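# Set the wooden crate onto its stand safely

## Task

Place the wooden crate onto its stand, keeping hold of it so that it is never dropped on the way.

## Robot and tools

Robot: two arms, left_arm and right_arm, each with a two-finger gripper. In the scene frame (origin at table-top height, halfway between the nominal arm bases; +x out over the table, +z up, left_arm on the +y side; image left/right does not follow these names) the bases actually sit at left_arm (-0.031, +0.253, +0.043) m, quat_wxyz (+1.000, 0, 0, +0.023), and right_arm (+0.026, -0.229, +0.004) m, quat_wxyz (+1.000, 0, 0, +0.003). A camera stand is fixed to the floor behind the arms. Loose objects may occasionally get a short shove.

Frames: every hand pose, velocity, Hand target and wrist-camera pose in the results is in that arm's own base frame. The table and the fixed cameras use the scene frame. Offsets you send run along the arm's own base axes, and rotations pivot about the Hand target's position. The fingers point along the gripper's +z and close along its y. end_effector_position marks the spot between the pads, roughly 1 cm short of the tips. Reported positions and orientations may be off by a few cm, more when reaching far.

execute_actions(actions, cameras): actions is a list of actions run in turn. Each action is a table of at most 15 rows, one row per 1/30 s step; if shorter, its last row repeats to fill 15 steps. Every row has exactly 14 numbers in [-1, 1], both arms always present: left dx, dy, dz, rx, ry, rz, opening, then right dx, dy, dz, rx, ry, rz, opening. The six pose numbers are an offset from that arm's Hand target as it was when the action began (every row measured from that same start, not from the row before), scaled so 1.0 = 0.6 m or 180 degrees; rx, ry, rz form a single rotation vector. Repeating an offset in a new action moves further. A translation longer than 1.0 is shortened along its direction. Opening is absolute: +1 fully open (0.093 m), -1 closed. Sending all-zero pose numbers re-asks for the current Hand target. A 0 opening is a real command, so resend the present opening to leave a gripper alone. cameras: list of names from cam_high, cam_low, cam_left_wrist, cam_right_wrist (all 896x504), ["all"], or []; default shows all only when actions is empty. Any unknown name invalidates the call. An empty actions list just reports state and images.

move(target, speed, blend, opening_speed, grip_force, blocking, cameras): drives both grippers on straight paths. target is one 14-number row (same layout and scale as above) or a list of up to 15 rows; every row is an offset from the Hand targets at the start of the move, not from the previous row. speed: path top speed in m/s, 0.002 to 2.9, default 0.25 (turning up to twice that in rad/s); one value or one per target. blend: corner rounding in m for lists, 0 = stop at each target. opening_speed: opening change per second on the -1..+1 scale, at least 0.2. grip_force: per-pad limit in N, 10 to 50, one value or one per arm; stays set; lower values close slowly (about 4 s at 40, 16 s at 10). blocking=false returns after about 0.5 s while the move continues. Whole move is capped at 10 s. Paths do not avoid obstacles or the other arm; fast moves overshoot and stray. The result adds a move: line: done, off_target, moving, held, fault, etc., plus limits=paced (pose clipped) or limits=held (steps withheld). Done means at rest within 10 mm and 2 degrees; neither done nor off_target tells you about contact.

wait(seconds 0 to 10): lets time pass holding the last command; a running move keeps going. stop(): brakes a running move (needs room when fast). zoom_image(camera, region [x0, y0, x1, y1] in pixels, top-left origin, at most 504x504): closer look at that camera's latest image. finished_scene(scene: the current scene's integer number): ends the scene for good; the crate must stay on its stand without the robot.

Results: end_effector_position (m) and end_effector_quat_wxyz per arm; Hand target (the last commanded pose after clipping, which next offsets start from); Tool commands; grip_measured (gripper motor on the -1..+1 scale); Joint positions (last entry = opening in m, bottoming at 0); Joint torques (N m, with fixed offsets and noise, entries 1 to 3 wrap at ±28); Joint velocities (may be omitted when all are within noise); motor temperatures.

Control notes: each step, commanded orientation is clipped to 40 degrees from the measured one. Grippers often rest short of or below target and may tilt; check after each motion and send the remaining gap as an offset. Tiny moves may not happen or go sideways. Do not route a gripper near its own arm's base (shoulder posture can flip); go around it. Joint ranges (rad): waist -2.618 to 3.054, shoulder 0 to 3.142, elbow 0 to 3.142 (straight at 2.901), wrist pitch -1.571 to 1.571, wrist yaw -1.571 to 1.571, wrist roll -2.094 to 2.094.

Gripping: pads meet near grip_measured -0.94; each mm of object width adds about 0.0208. Readings may be up to about 0.02 too open. For a firm full-force hold on a rigid flat object, send at least 0.24 below its width reading and keep sending it; to release, send well above the width reading. Pads push about 50 to 65 N each.

Avoid: dropping or releasing the crate while it moves, slamming or pushing hard on the table or fixtures, any contact between the two arms or grippers (can fail the scene), strain on wrist-camera cables, leaving things off the table, and long pushes or stretched holds that heat motors (MOTOR HOT at 75 °C; at 90 °C the arm folds and idles; at 100 °C it goes limp). An arm blocked by something keeps pressing until commanded back.

Each tool is called after "Emit:" as name(argument=value, ...) on one line, values as JSON.

## Session

Emit:
execute_actions(actions=[])

Scene clock: 0.00 s.
left_arm: end_effector_position=(+0.2354, -0.1173, +0.3329) grip_measured=+1.000 end_effector_quat_wxyz=(+0.602, +0.039, +0.729, -0.323) | right_arm: end_effector_position=(+0.1983, -0.0984, +0.3815) grip_measured=+1.000 end_effector_quat_wxyz=(+0.634, +0.314, +0.673, -0.217)
Joint positions: left_arm=[-0.316 0.529 0.705 -0.244 0.23 -0.424 0.093] | right_arm=[0.226 0.606 0.996 -0.576 0.985 0.264 0.093]
Joint velocities: within noise
Joint torques (N m): no reading
Motor temperatures (°C): left_arm=[28 33 35 36 27 29 28] | right_arm=[30 33 35 32 30 28 29]
Heat: left arm: 36 °C; right arm: 35 °C.
Hand target: left_arm +0.2342, -0.1169, +0.3441; +0.614, +0.041, +0.718, -0.326 | right_arm +0.1977, -0.0985, +0.3835; +0.635, +0.315, +0.671, -0.216
Tool commands: left_gripper/opening=+1.0 right_gripper/opening=+1.0

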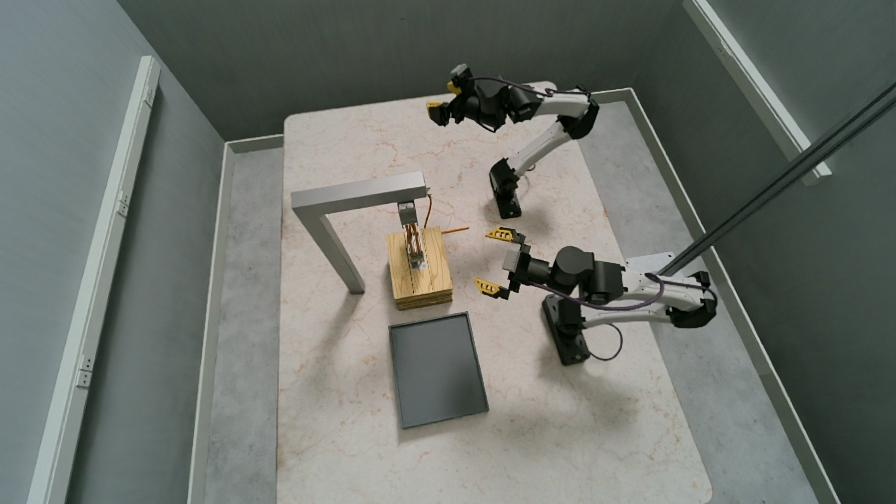

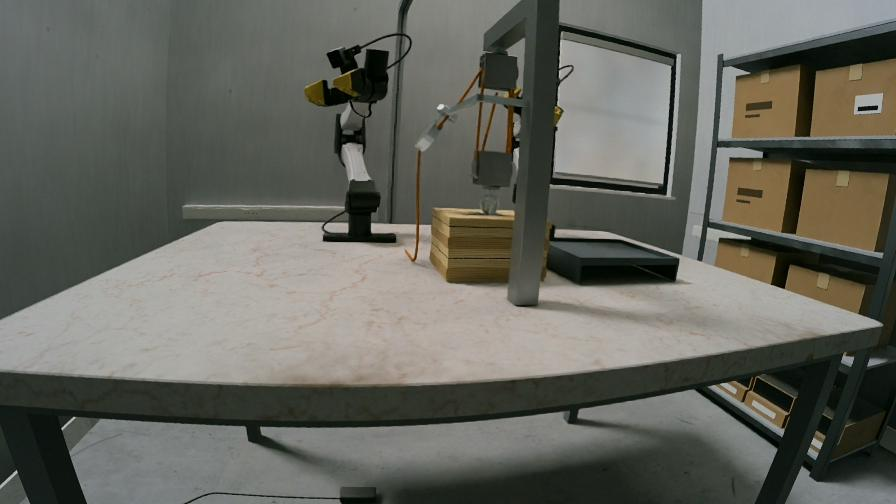

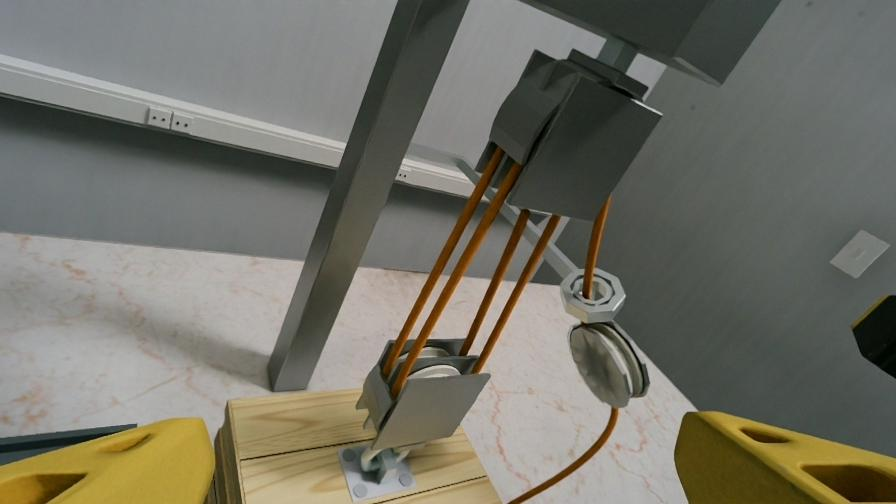

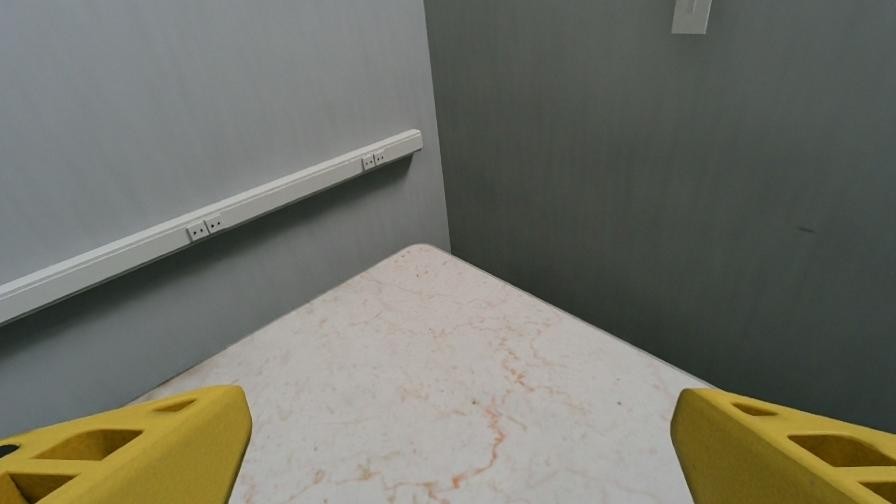

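Emit:
zoom_image(camera="cam_high", region=[270, 150, 550, 450])

Emit:
zoom_image(camera="cam_low", region=[300, 0, 700, 320])

Emit:
zoom_image(camera="cam_left_wrist", region=[200, 0, 700, 504])

Scaled by 1.680 from the camera's 896x504 image, which has a finer 1280x720 frame.

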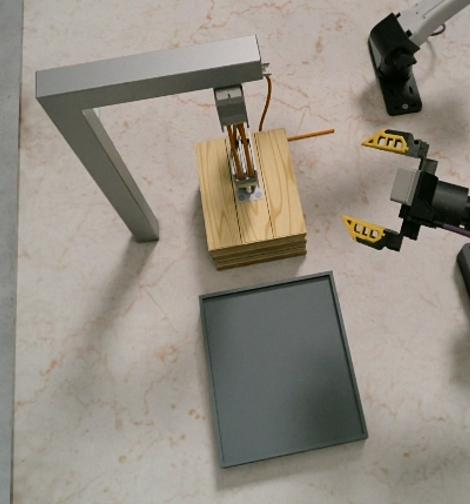

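Scaled by 1.260 from the camera's 896x504 image, which has a finer 1280x720 frame.

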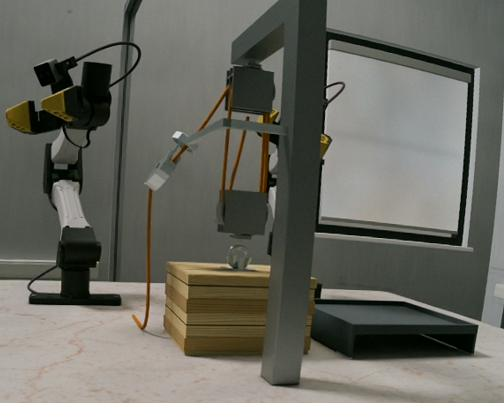

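Scaled by 1.000.

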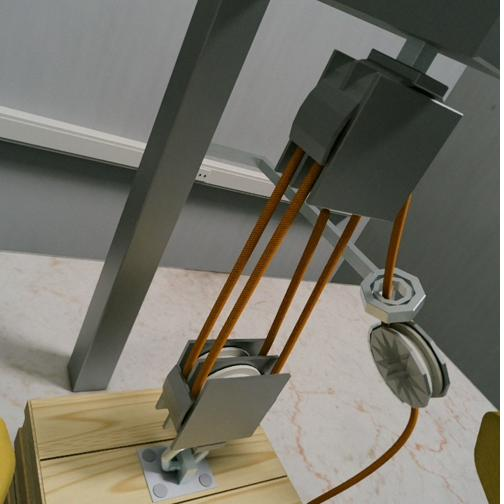

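Emit:
move(target=[0,0,0,0,0,0,1,-0.106,-0.003,-0.096,-0.0337,0.0586,0.443,1], cameras=["all"])

Scene clock: 15.10 s.
left_arm: end_effector_position=(+0.2354, -0.1173, +0.3329) grip_measured=+1.000 end_effector_quat_wxyz=(+0.602, +0.039, +0.729, -0.323) | right_arm: end_effector_position=(+0.1401, -0.1057, +0.3277) grip_measured=+1.000 end_effector_quat_wxyz=(+0.678, +0.084, +0.708, -0.181)
Joint positions: left_arm=[-0.316 0.529 0.705 -0.244 0.23 -0.424 0.093] | right_arm=[-1.93 0.471 0.846 -1.09 -1.546 -0.858 0.093]
Joint torques (N m): left_arm=[-0.21 0.5 8.59 2.5 -0.04 0.03] | right_arm=[-0.83 1.59 4.59 1.09 -0.57 -0.14]
Motor temperatures (°C): left_arm=[28 32 39 42 27 29 27] | right_arm=[30 32 36 34 30 28 29]
Heat: left arm: 42 °C; right arm: 36 °C.
Hand target: left_arm +0.2342, -0.1169, +0.3441; +0.614, +0.041, +0.718, -0.326 | right_arm +0.1341, -0.1003, +0.3259; +0.628, -0.143, +0.762, +0.072
Off the commanded pose: left_arm 0.011 m, 2 deg | right_arm 0.008 m, 58 deg; orientation clipped.
joint sent to its limit (right arm) — joint 5 (wrist yaw), lower limit. The joint targets are off in position and orientation.
move: off_target (left_arm, right_arm); limits=paced

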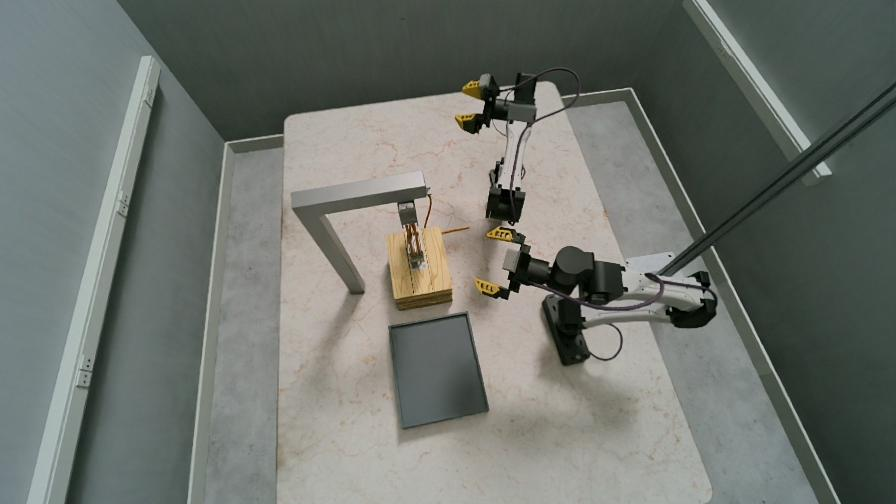

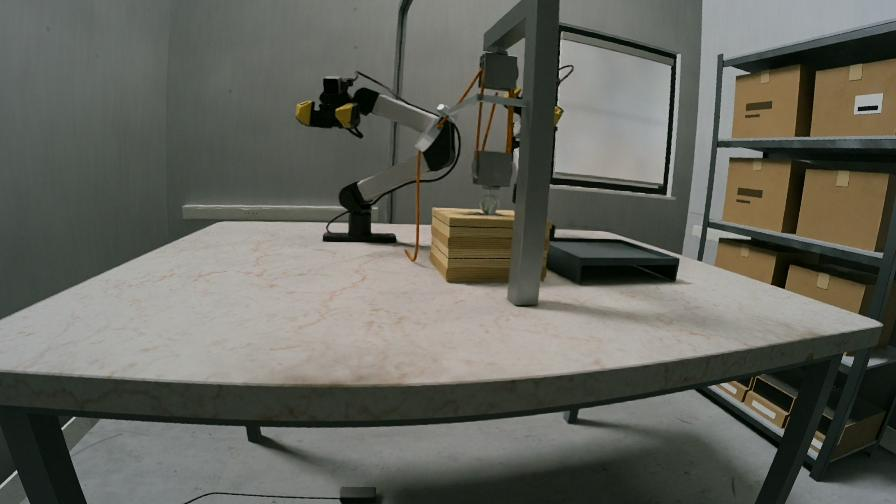

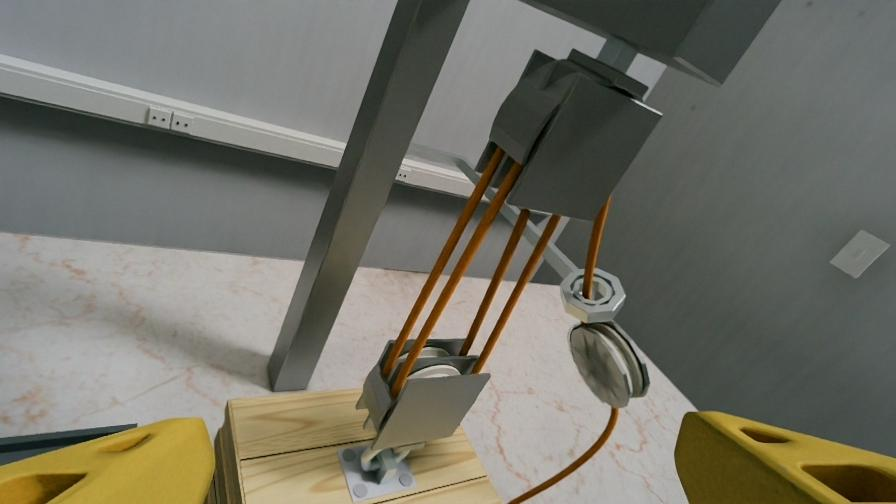

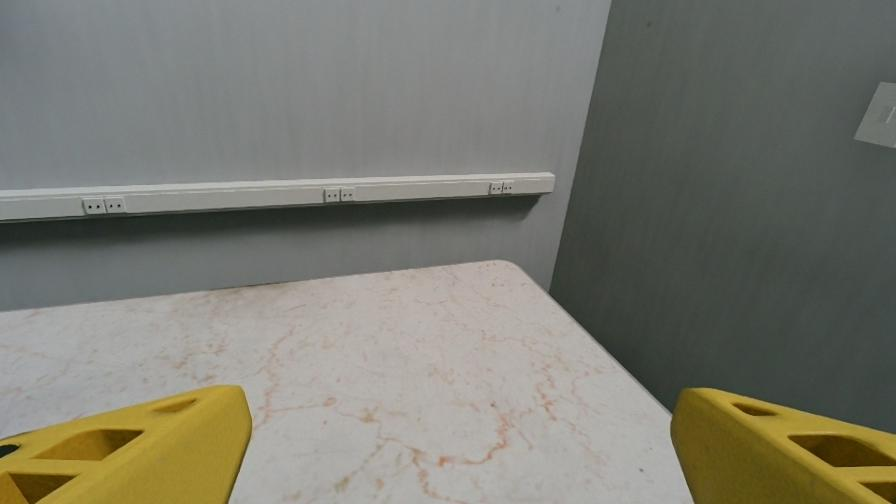

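Emit:
move(target=[0,0,0,0,0,0,1,0.143,0.067,-0.043,0.023,-0.006,-0.098,1], cameras=["all"])

Scene clock: 19.03 s.
left_arm: end_effector_position=(+0.2354, -0.1173, +0.3329) grip_measured=+1.000 end_effector_quat_wxyz=(+0.602, +0.039, +0.729, -0.323) | right_arm: end_effector_position=(+0.2196, -0.0600, +0.2992) grip_measured=+1.000 end_effector_quat_wxyz=(+0.639, -0.001, +0.769, +0.007)
Joint positions: left_arm=[-0.316 0.529 0.705 -0.244 0.23 -0.424 0.093] | right_arm=[-0.853 0.483 0.713 -0.51 -0.845 -0.202 0.093]
Joint torques (N m): left_arm=[-0.12 0.57 8.53 2.53 -0.04 0.02] | right_arm=[0.4 0.66 5.39 2.1 -0.01 0.04]
Heat: left arm: 43 °C; right arm: 36 °C.
Hand target: left_arm +0.2342, -0.1169, +0.3441; +0.614, +0.041, +0.718, -0.326 | right_arm +0.2199, -0.0601, +0.3000; +0.643, -0.002, +0.766, +0.001
Off the commanded pose: left_arm 0.011 m, 2 deg | right_arm 0.001 m, 1 deg.
move: off_target (left_arm)

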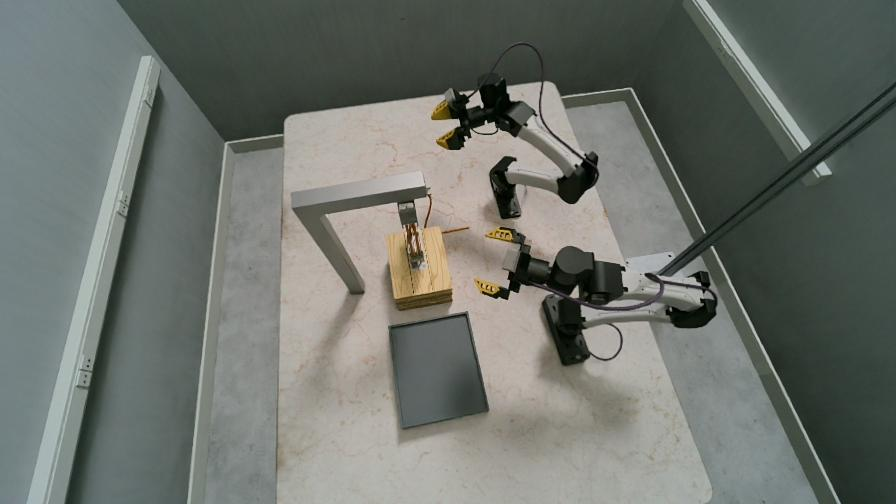

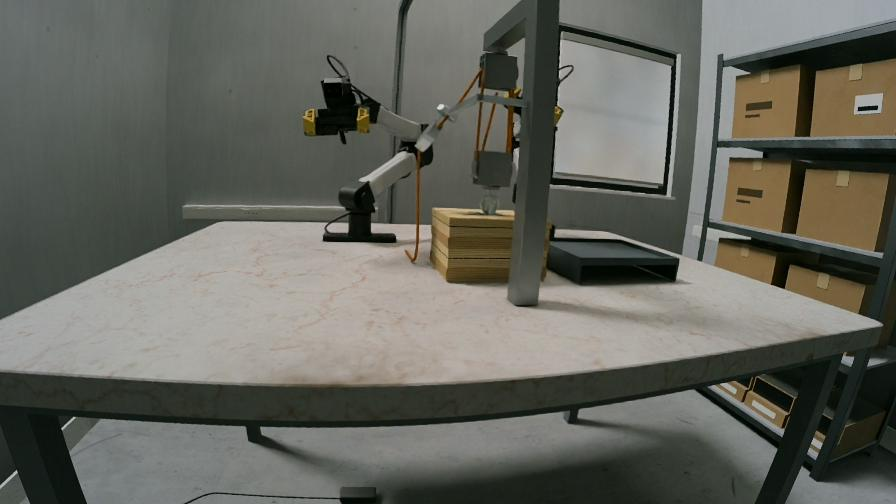

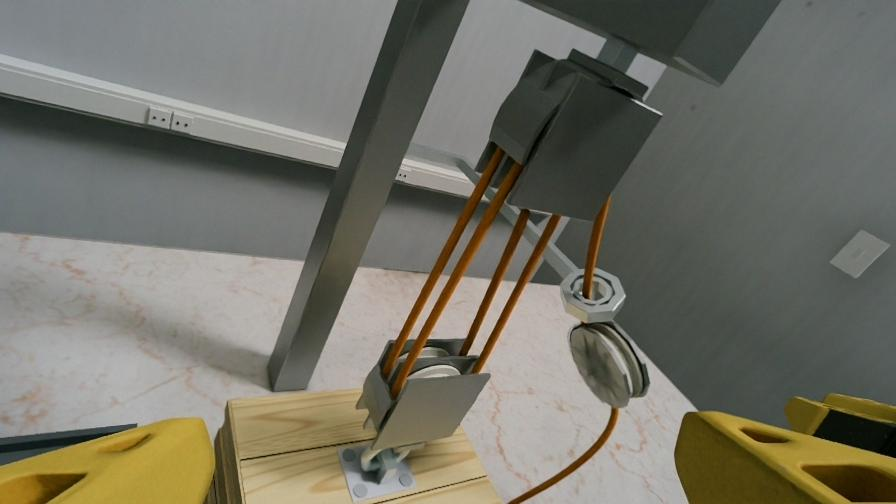

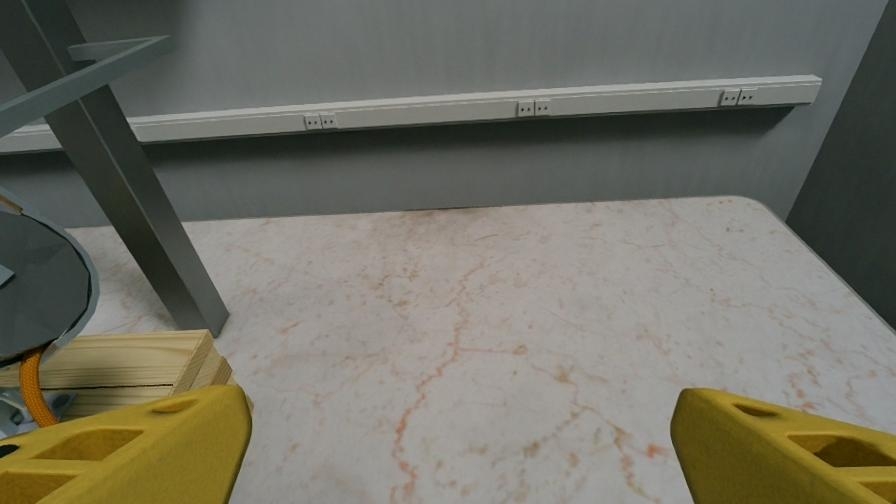

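Emit:
move(target=[0,0,0,0,0,0,1,0,0,-0.167,0,0,0,1], cameras=["cam_right_wrist","cam_high","cam_low"])

Emit:
zoom_image(camera="cam_right_wrist", region=[0, 0, 448, 504])

Scene clock: 23.97 s.
left_arm: end_effector_position=(+0.2354, -0.1173, +0.3329) grip_measured=+1.000 end_effector_quat_wxyz=(+0.602, +0.039, +0.729, -0.323) | right_arm: end_effector_position=(+0.2190, -0.0597, +0.1991) grip_measured=+1.000 end_effector_quat_wxyz=(+0.639, +0.000, +0.769, +0.006)
Joint positions: left_arm=[-0.316 0.529 0.705 -0.244 0.23 -0.424 0.093] | right_arm=[-0.853 0.278 0.295 -0.295 -0.843 -0.201 0.093]
Joint torques (N m): left_arm=[-0.12 0.53 8.54 2.52 -0.03 0.01] | right_arm=[0.42 1.2 5.94 2.11 -0.02 0.04]
Heat: left arm: 44 °C; right arm: 37 °C.
Hand target: left_arm +0.2342, -0.1169, +0.3441; +0.614, +0.041, +0.718, -0.326 | right_arm +0.2199, -0.0601, +0.1998; +0.643, -0.002, +0.766, +0.001
Off the commanded pose: left_arm 0.011 m, 2 deg | right_arm 0.001 m, 1 deg.
move: off_target (left_arm)
Images, in order (width x height): cam_high 896x504, cam_low 896x504, cam_right_wrist 896x504.

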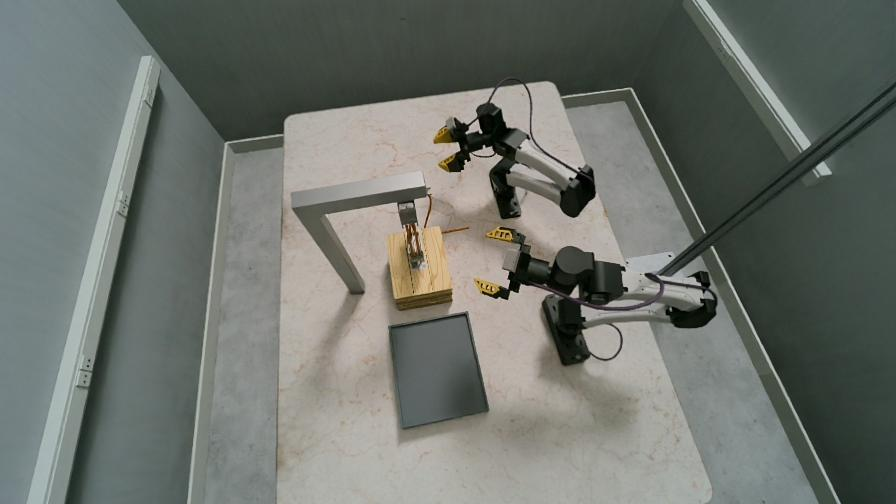

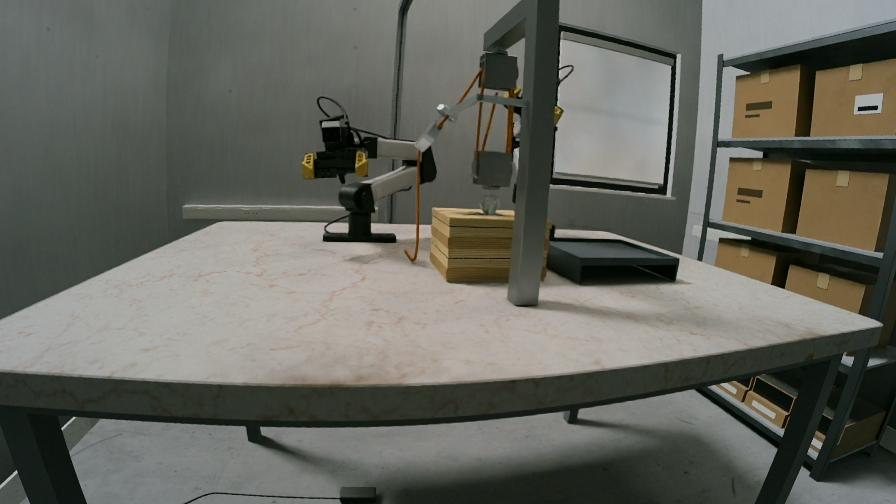

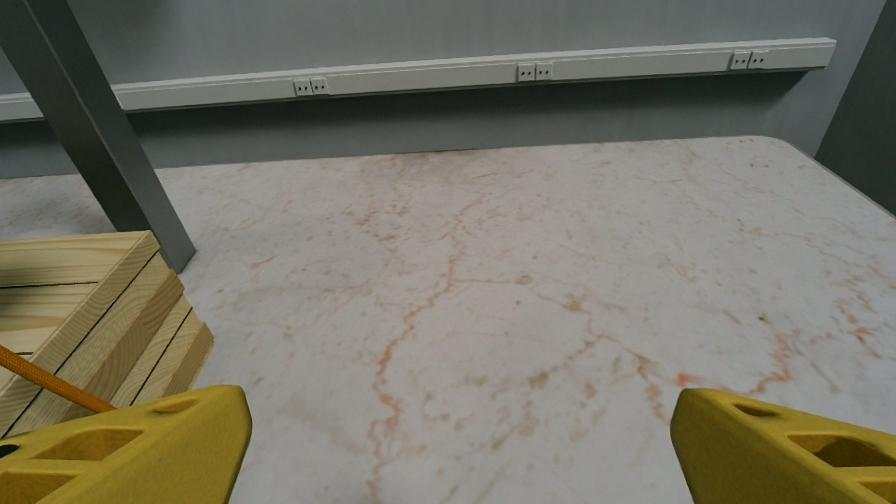

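Scaled by 1.000.

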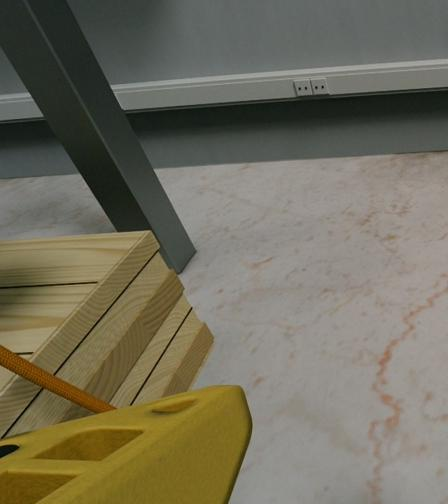

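Emit:
move(target=[0,0,0,0,0,0,1,0.04,0.12,0.06,0,0.278,0,1], cameras=["cam_right_wrist","cam_high"])

Emit:
zoom_image(camera="cam_high", region=[360, 80, 560, 260])

Scene clock: 32.23 s.
left_arm: end_effector_position=(+0.2354, -0.1173, +0.3329) grip_measured=+1.000 end_effector_quat_wxyz=(+0.602, +0.039, +0.729, -0.323) | right_arm: end_effector_position=(+0.2434, +0.0121, +0.2315) grip_measured=+1.000 end_effector_quat_wxyz=(+0.259, -0.004, +0.966, +0.005)
Joint positions: left_arm=[-0.316 0.529 0.705 -0.244 0.23 -0.424 0.093] | right_arm=[0.064 1.055 1.215 -1.206 0.02 0.05 0.093]
Joint torques (N m): left_arm=[-0.17 0.54 8.62 2.54 -0.04 0.03] | right_arm=[0.28 -1.11 7.75 1.2 0.14 0.08]
Heat: left arm: 44 °C; right arm: 37 °C.
Hand target: left_arm +0.2342, -0.1169, +0.3441; +0.614, +0.041, +0.718, -0.326 | right_arm +0.2439, +0.0119, +0.2359; +0.259, -0.001, +0.966, +0.002
Off the commanded pose: left_arm 0.011 m, 2 deg | right_arm 0.004 m, 0 deg.
move: off_target (left_arm)
Images, in order (width x height): cam_high 896x504, cam_right_wrist 896x504.

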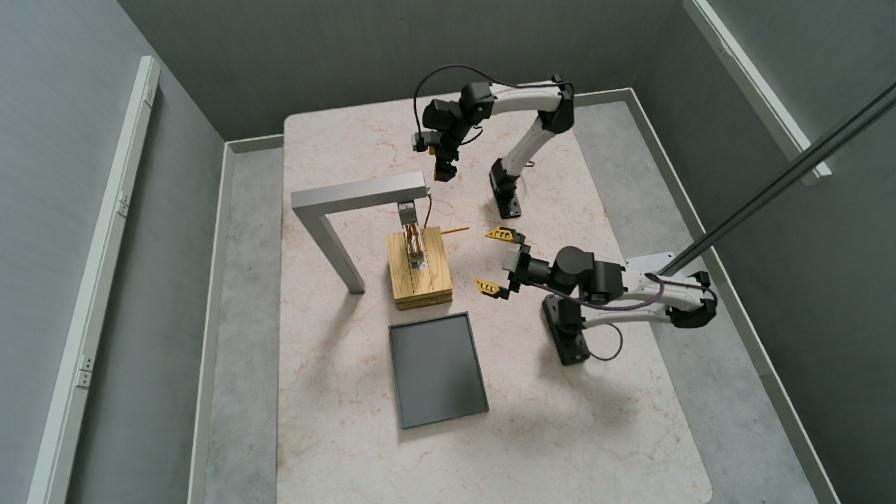

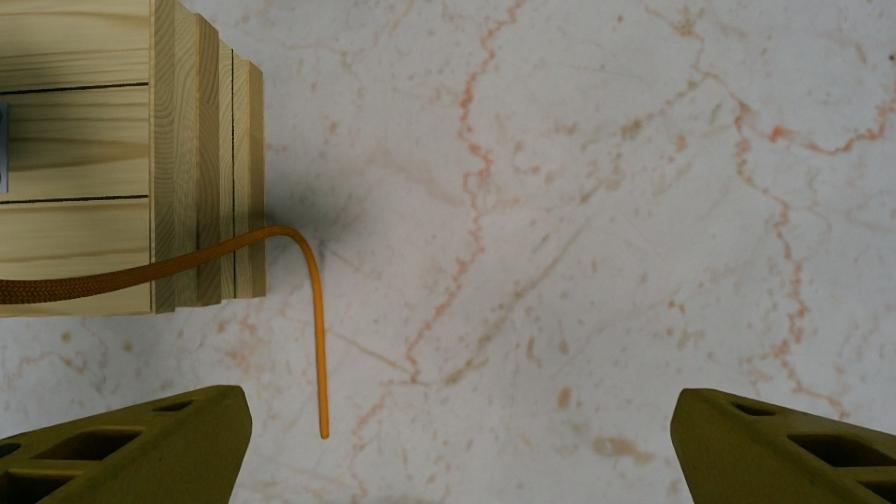

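Scaled by 2.520 from the camera's 896x504 image, which has a finer 1280x720 frame.

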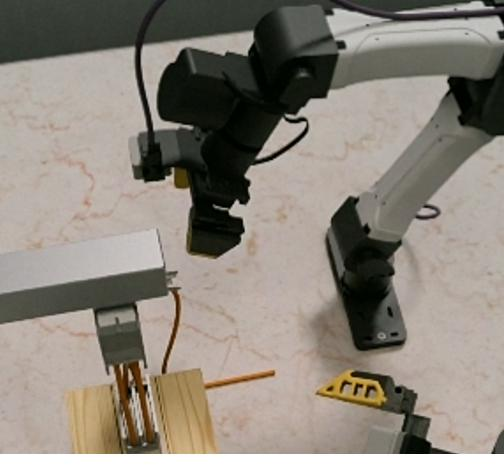

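Emit:
move(target=[0,0,0,0,0,0,1,0.022,0.083,-0.09,0.131,-0.226,0.316,0.3], cameras=["all"])

Scene clock: 45.17 s.
left_arm: end_effector_position=(+0.2354, -0.1173, +0.3329) grip_measured=+1.000 end_effector_quat_wxyz=(+0.602, +0.039, +0.729, -0.323) | right_arm: end_effector_position=(+0.2550, +0.0634, +0.1775) grip_measured=+0.303 end_effector_quat_wxyz=(+0.522, -0.399, +0.690, +0.304)
Joint positions: left_arm=[-0.316 0.529 0.705 -0.244 0.23 -0.424 0.093] | right_arm=[-0.418 1.192 0.685 -0.716 -1.28 -1.205 0.06]
Joint torques (N m): left_arm=[-0.08 0.54 8.58 2.51 -0.05 0.01] | right_arm=[-0.69 -1.87 7.2 0.67 -0.78 -0.14]
Motor temperatures (°C): left_arm=[28 32 44 45 27 28 27] | right_arm=[30 32 38 34 30 27 29]
Heat: left arm: 45 °C; right arm: 38 °C.
Hand target: left_arm +0.2342, -0.1169, +0.3441; +0.614, +0.041, +0.718, -0.326 | right_arm +0.2570, +0.0617, +0.1818; +0.526, -0.399, +0.686, +0.306
Off the commanded pose: left_arm 0.011 m, 2 deg | right_arm 0.005 m, 1 deg.
move: off_target (left_arm)

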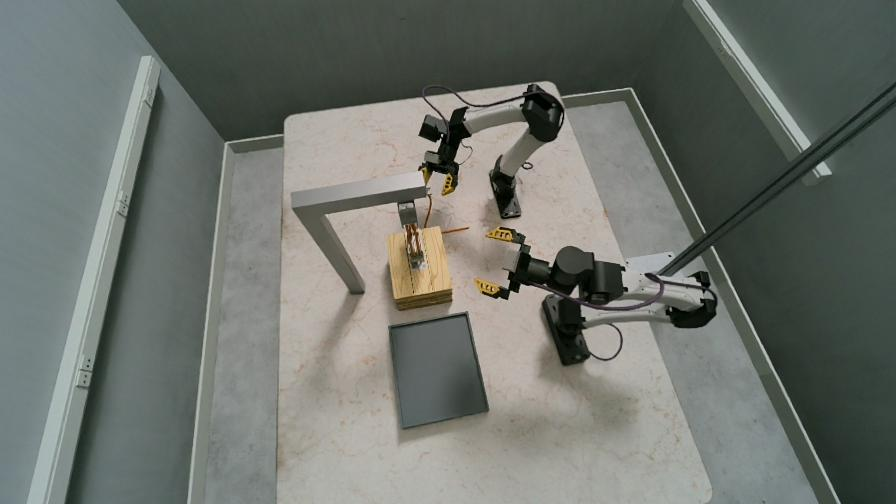

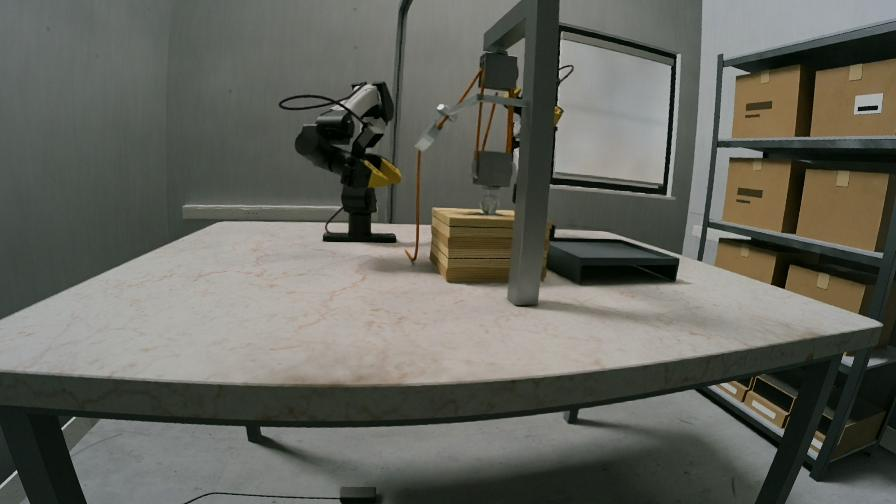

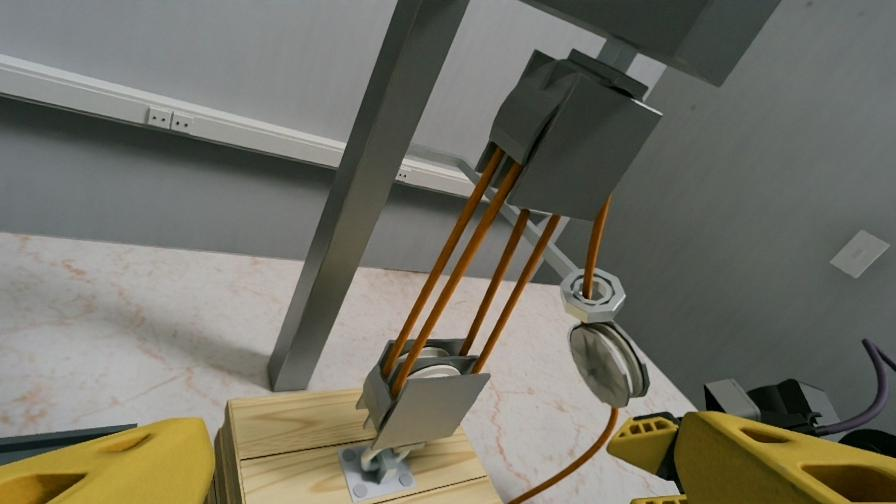

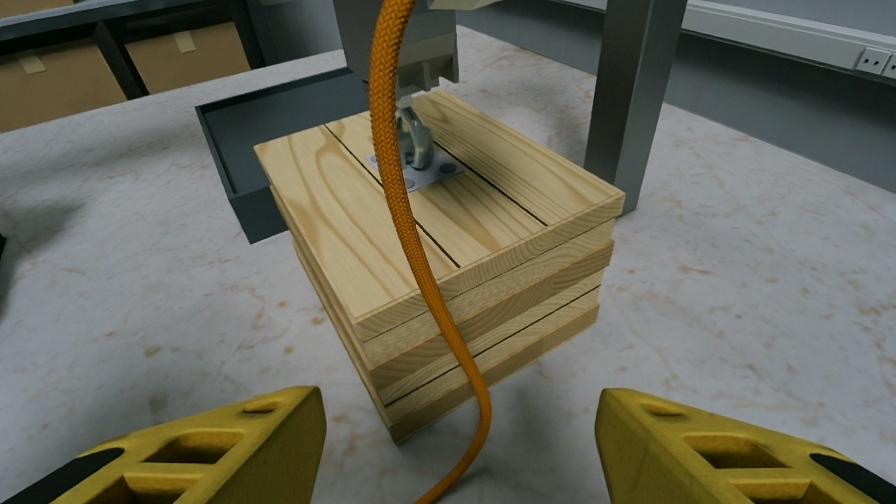

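Emit:
move(target=[0,0,0,0,0,0,1,0.025,0.078,-0.031,0,0,0,0.3], speed=0.12, cameras=["cam_left_wrist","cam_right_wrist"])

Scene clock: 49.27 s.
left_arm: end_effector_position=(+0.2354, -0.1173, +0.3329) grip_measured=+1.000 end_effector_quat_wxyz=(+0.602, +0.039, +0.729, -0.323) | right_arm: end_effector_position=(+0.2726, +0.1073, +0.1615) grip_measured=+0.303 end_effector_quat_wxyz=(+0.520, -0.394, +0.689, +0.314)
Joint positions: left_arm=[-0.316 0.529 0.705 -0.244 0.23 -0.424 0.093] | right_arm=[-0.178 1.134 0.488 -0.052 -1.151 -0.63 0.06]
Joint torques (N m): left_arm=[-0.12 0.5 8.54 2.54 -0.04 0.03] | right_arm=[0.4 -4.1 5.31 1.67 -0.29 0.02]
Heat: left arm: 46 °C; right arm: 39 °C.
Hand target: left_arm +0.2342, -0.1169, +0.3441; +0.614, +0.041, +0.718, -0.326 | right_arm +0.2721, +0.1085, +0.1633; +0.526, -0.399, +0.686, +0.306
Off the commanded pose: left_arm 0.011 m, 2 deg | right_arm 0.002 m, 1 deg.
move: off_target (left_arm)
Images, in order (width x height): cam_left_wrist 896x504, cam_right_wrist 896x504.

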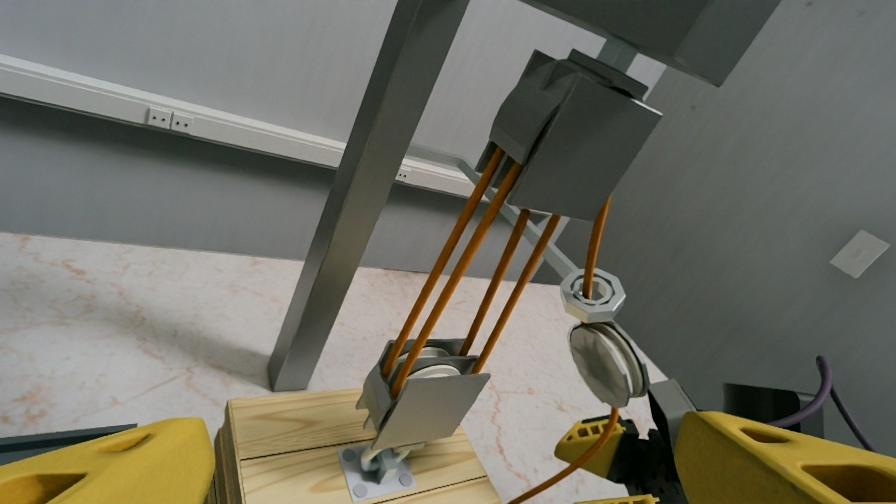

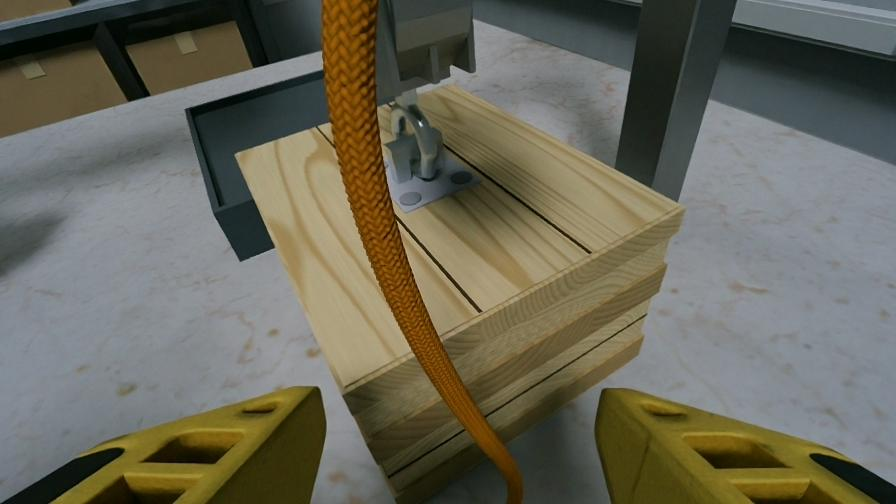

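Emit:
move(target=[0,0,0,0,0,0,1,0.025,0.043,-0.012,0,0,0,0.3], speed=0.08, cameras=["cam_left_wrist","cam_right_wrist"])

Scene clock: 53.33 s.
left_arm: end_effector_position=(+0.2354, -0.1173, +0.3329) grip_measured=+1.000 end_effector_quat_wxyz=(+0.602, +0.039, +0.729, -0.323) | right_arm: end_effector_position=(+0.2861, +0.1336, +0.1607) grip_measured=+0.303 end_effector_quat_wxyz=(+0.528, -0.401, +0.683, +0.307)
Joint positions: left_arm=[-0.316 0.529 0.705 -0.244 0.23 -0.424 0.093] | right_arm=[-0.041 1.177 0.456 0.198 -1.039 -0.466 0.06]
Joint torques (N m): left_arm=[-0.08 0.55 8.55 2.52 -0.04 0.02] | right_arm=[0.28 -2 5.3 1.89 -0.16 0.04]
Heat: left arm: 46 °C; right arm: 39 °C.
Hand target: left_arm +0.2342, -0.1169, +0.3441; +0.614, +0.041, +0.718, -0.326 | right_arm +0.2871, +0.1343, +0.1561; +0.526, -0.399, +0.686, +0.306
Off the commanded pose: left_arm 0.011 m, 2 deg | right_arm 0.005 m, 1 deg.
move: off_target (left_arm)
Images, in order (width x height): cam_left_wrist 896x504, cam_right_wrist 896x504.

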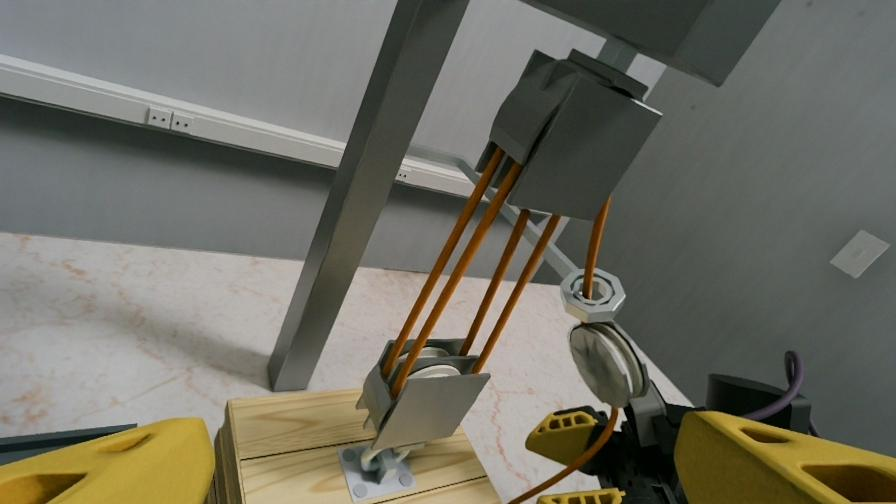

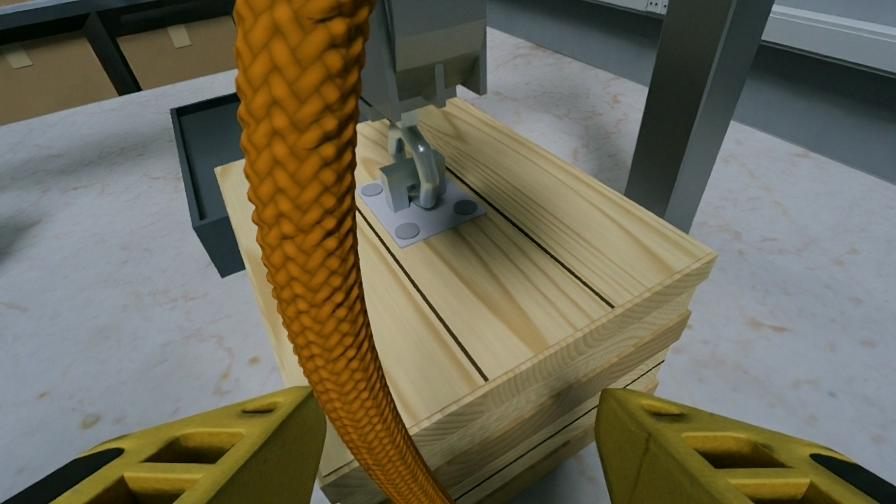

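Emit:
move(target=[0,0,0,0,0,0,1,0,0,0,0,0,0,-1], cameras=["cam_left_wrist","cam_right_wrist"])

Scene clock: 54.83 s.
left_arm: end_effector_position=(+0.2354, -0.1173, +0.3329) grip_measured=+1.000 end_effector_quat_wxyz=(+0.602, +0.039, +0.729, -0.323) | right_arm: end_effector_position=(+0.2862, +0.1336, +0.1608) grip_measured=-0.961 end_effector_quat_wxyz=(+0.528, -0.401, +0.683, +0.307)
Joint positions: left_arm=[-0.316 0.529 0.705 -0.244 0.23 -0.424 0.093] | right_arm=[-0.041 1.177 0.456 0.199 -1.038 -0.465 0]
Joint torques (N m): left_arm=[-0.16 0.53 8.47 2.51 -0.04 0.05] | right_arm=[0.28 -2 5.29 1.88 -0.17 0.03]
Heat: left arm: 46 °C; right arm: 39 °C.
Hand target: left_arm +0.2342, -0.1169, +0.3441; +0.614, +0.041, +0.718, -0.326 | right_arm +0.2871, +0.1343, +0.1561; +0.526, -0.399, +0.686, +0.306
Off the commanded pose: left_arm 0.011 m, 2 deg | right_arm 0.005 m, 1 deg.
move: off_target (left_arm)
Images, in order (width x height): cam_left_wrist 896x504, cam_right_wrist 896x504.

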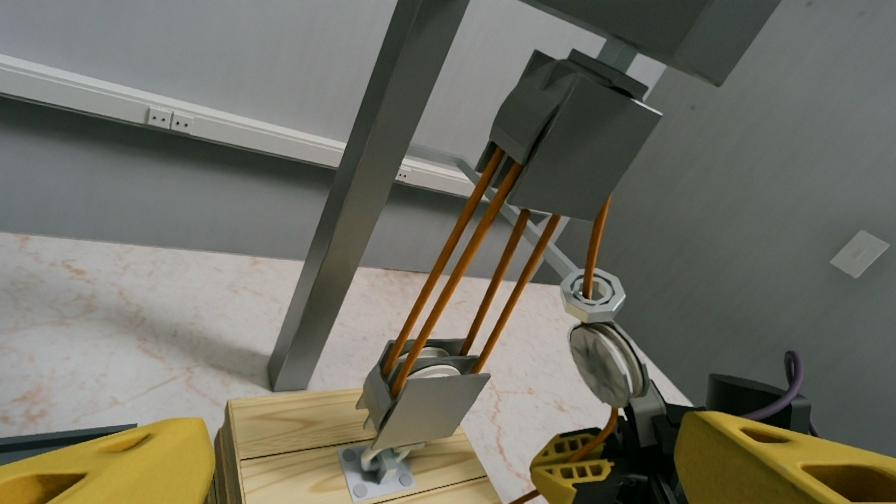

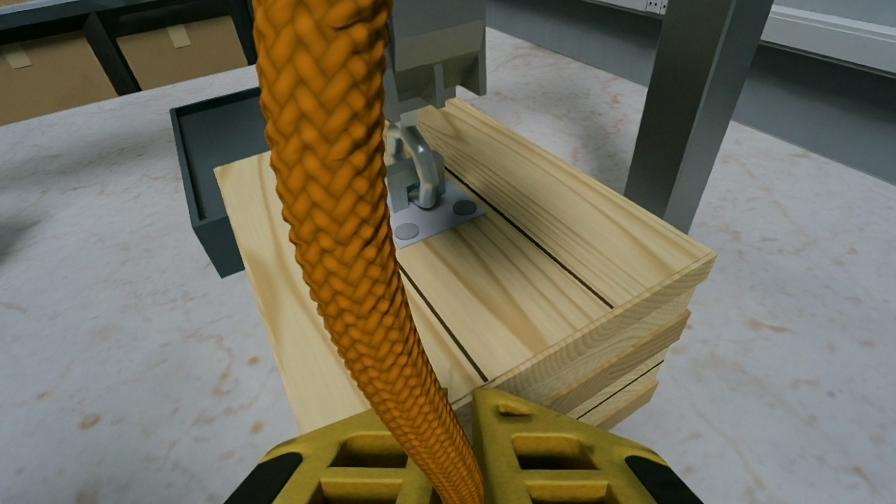

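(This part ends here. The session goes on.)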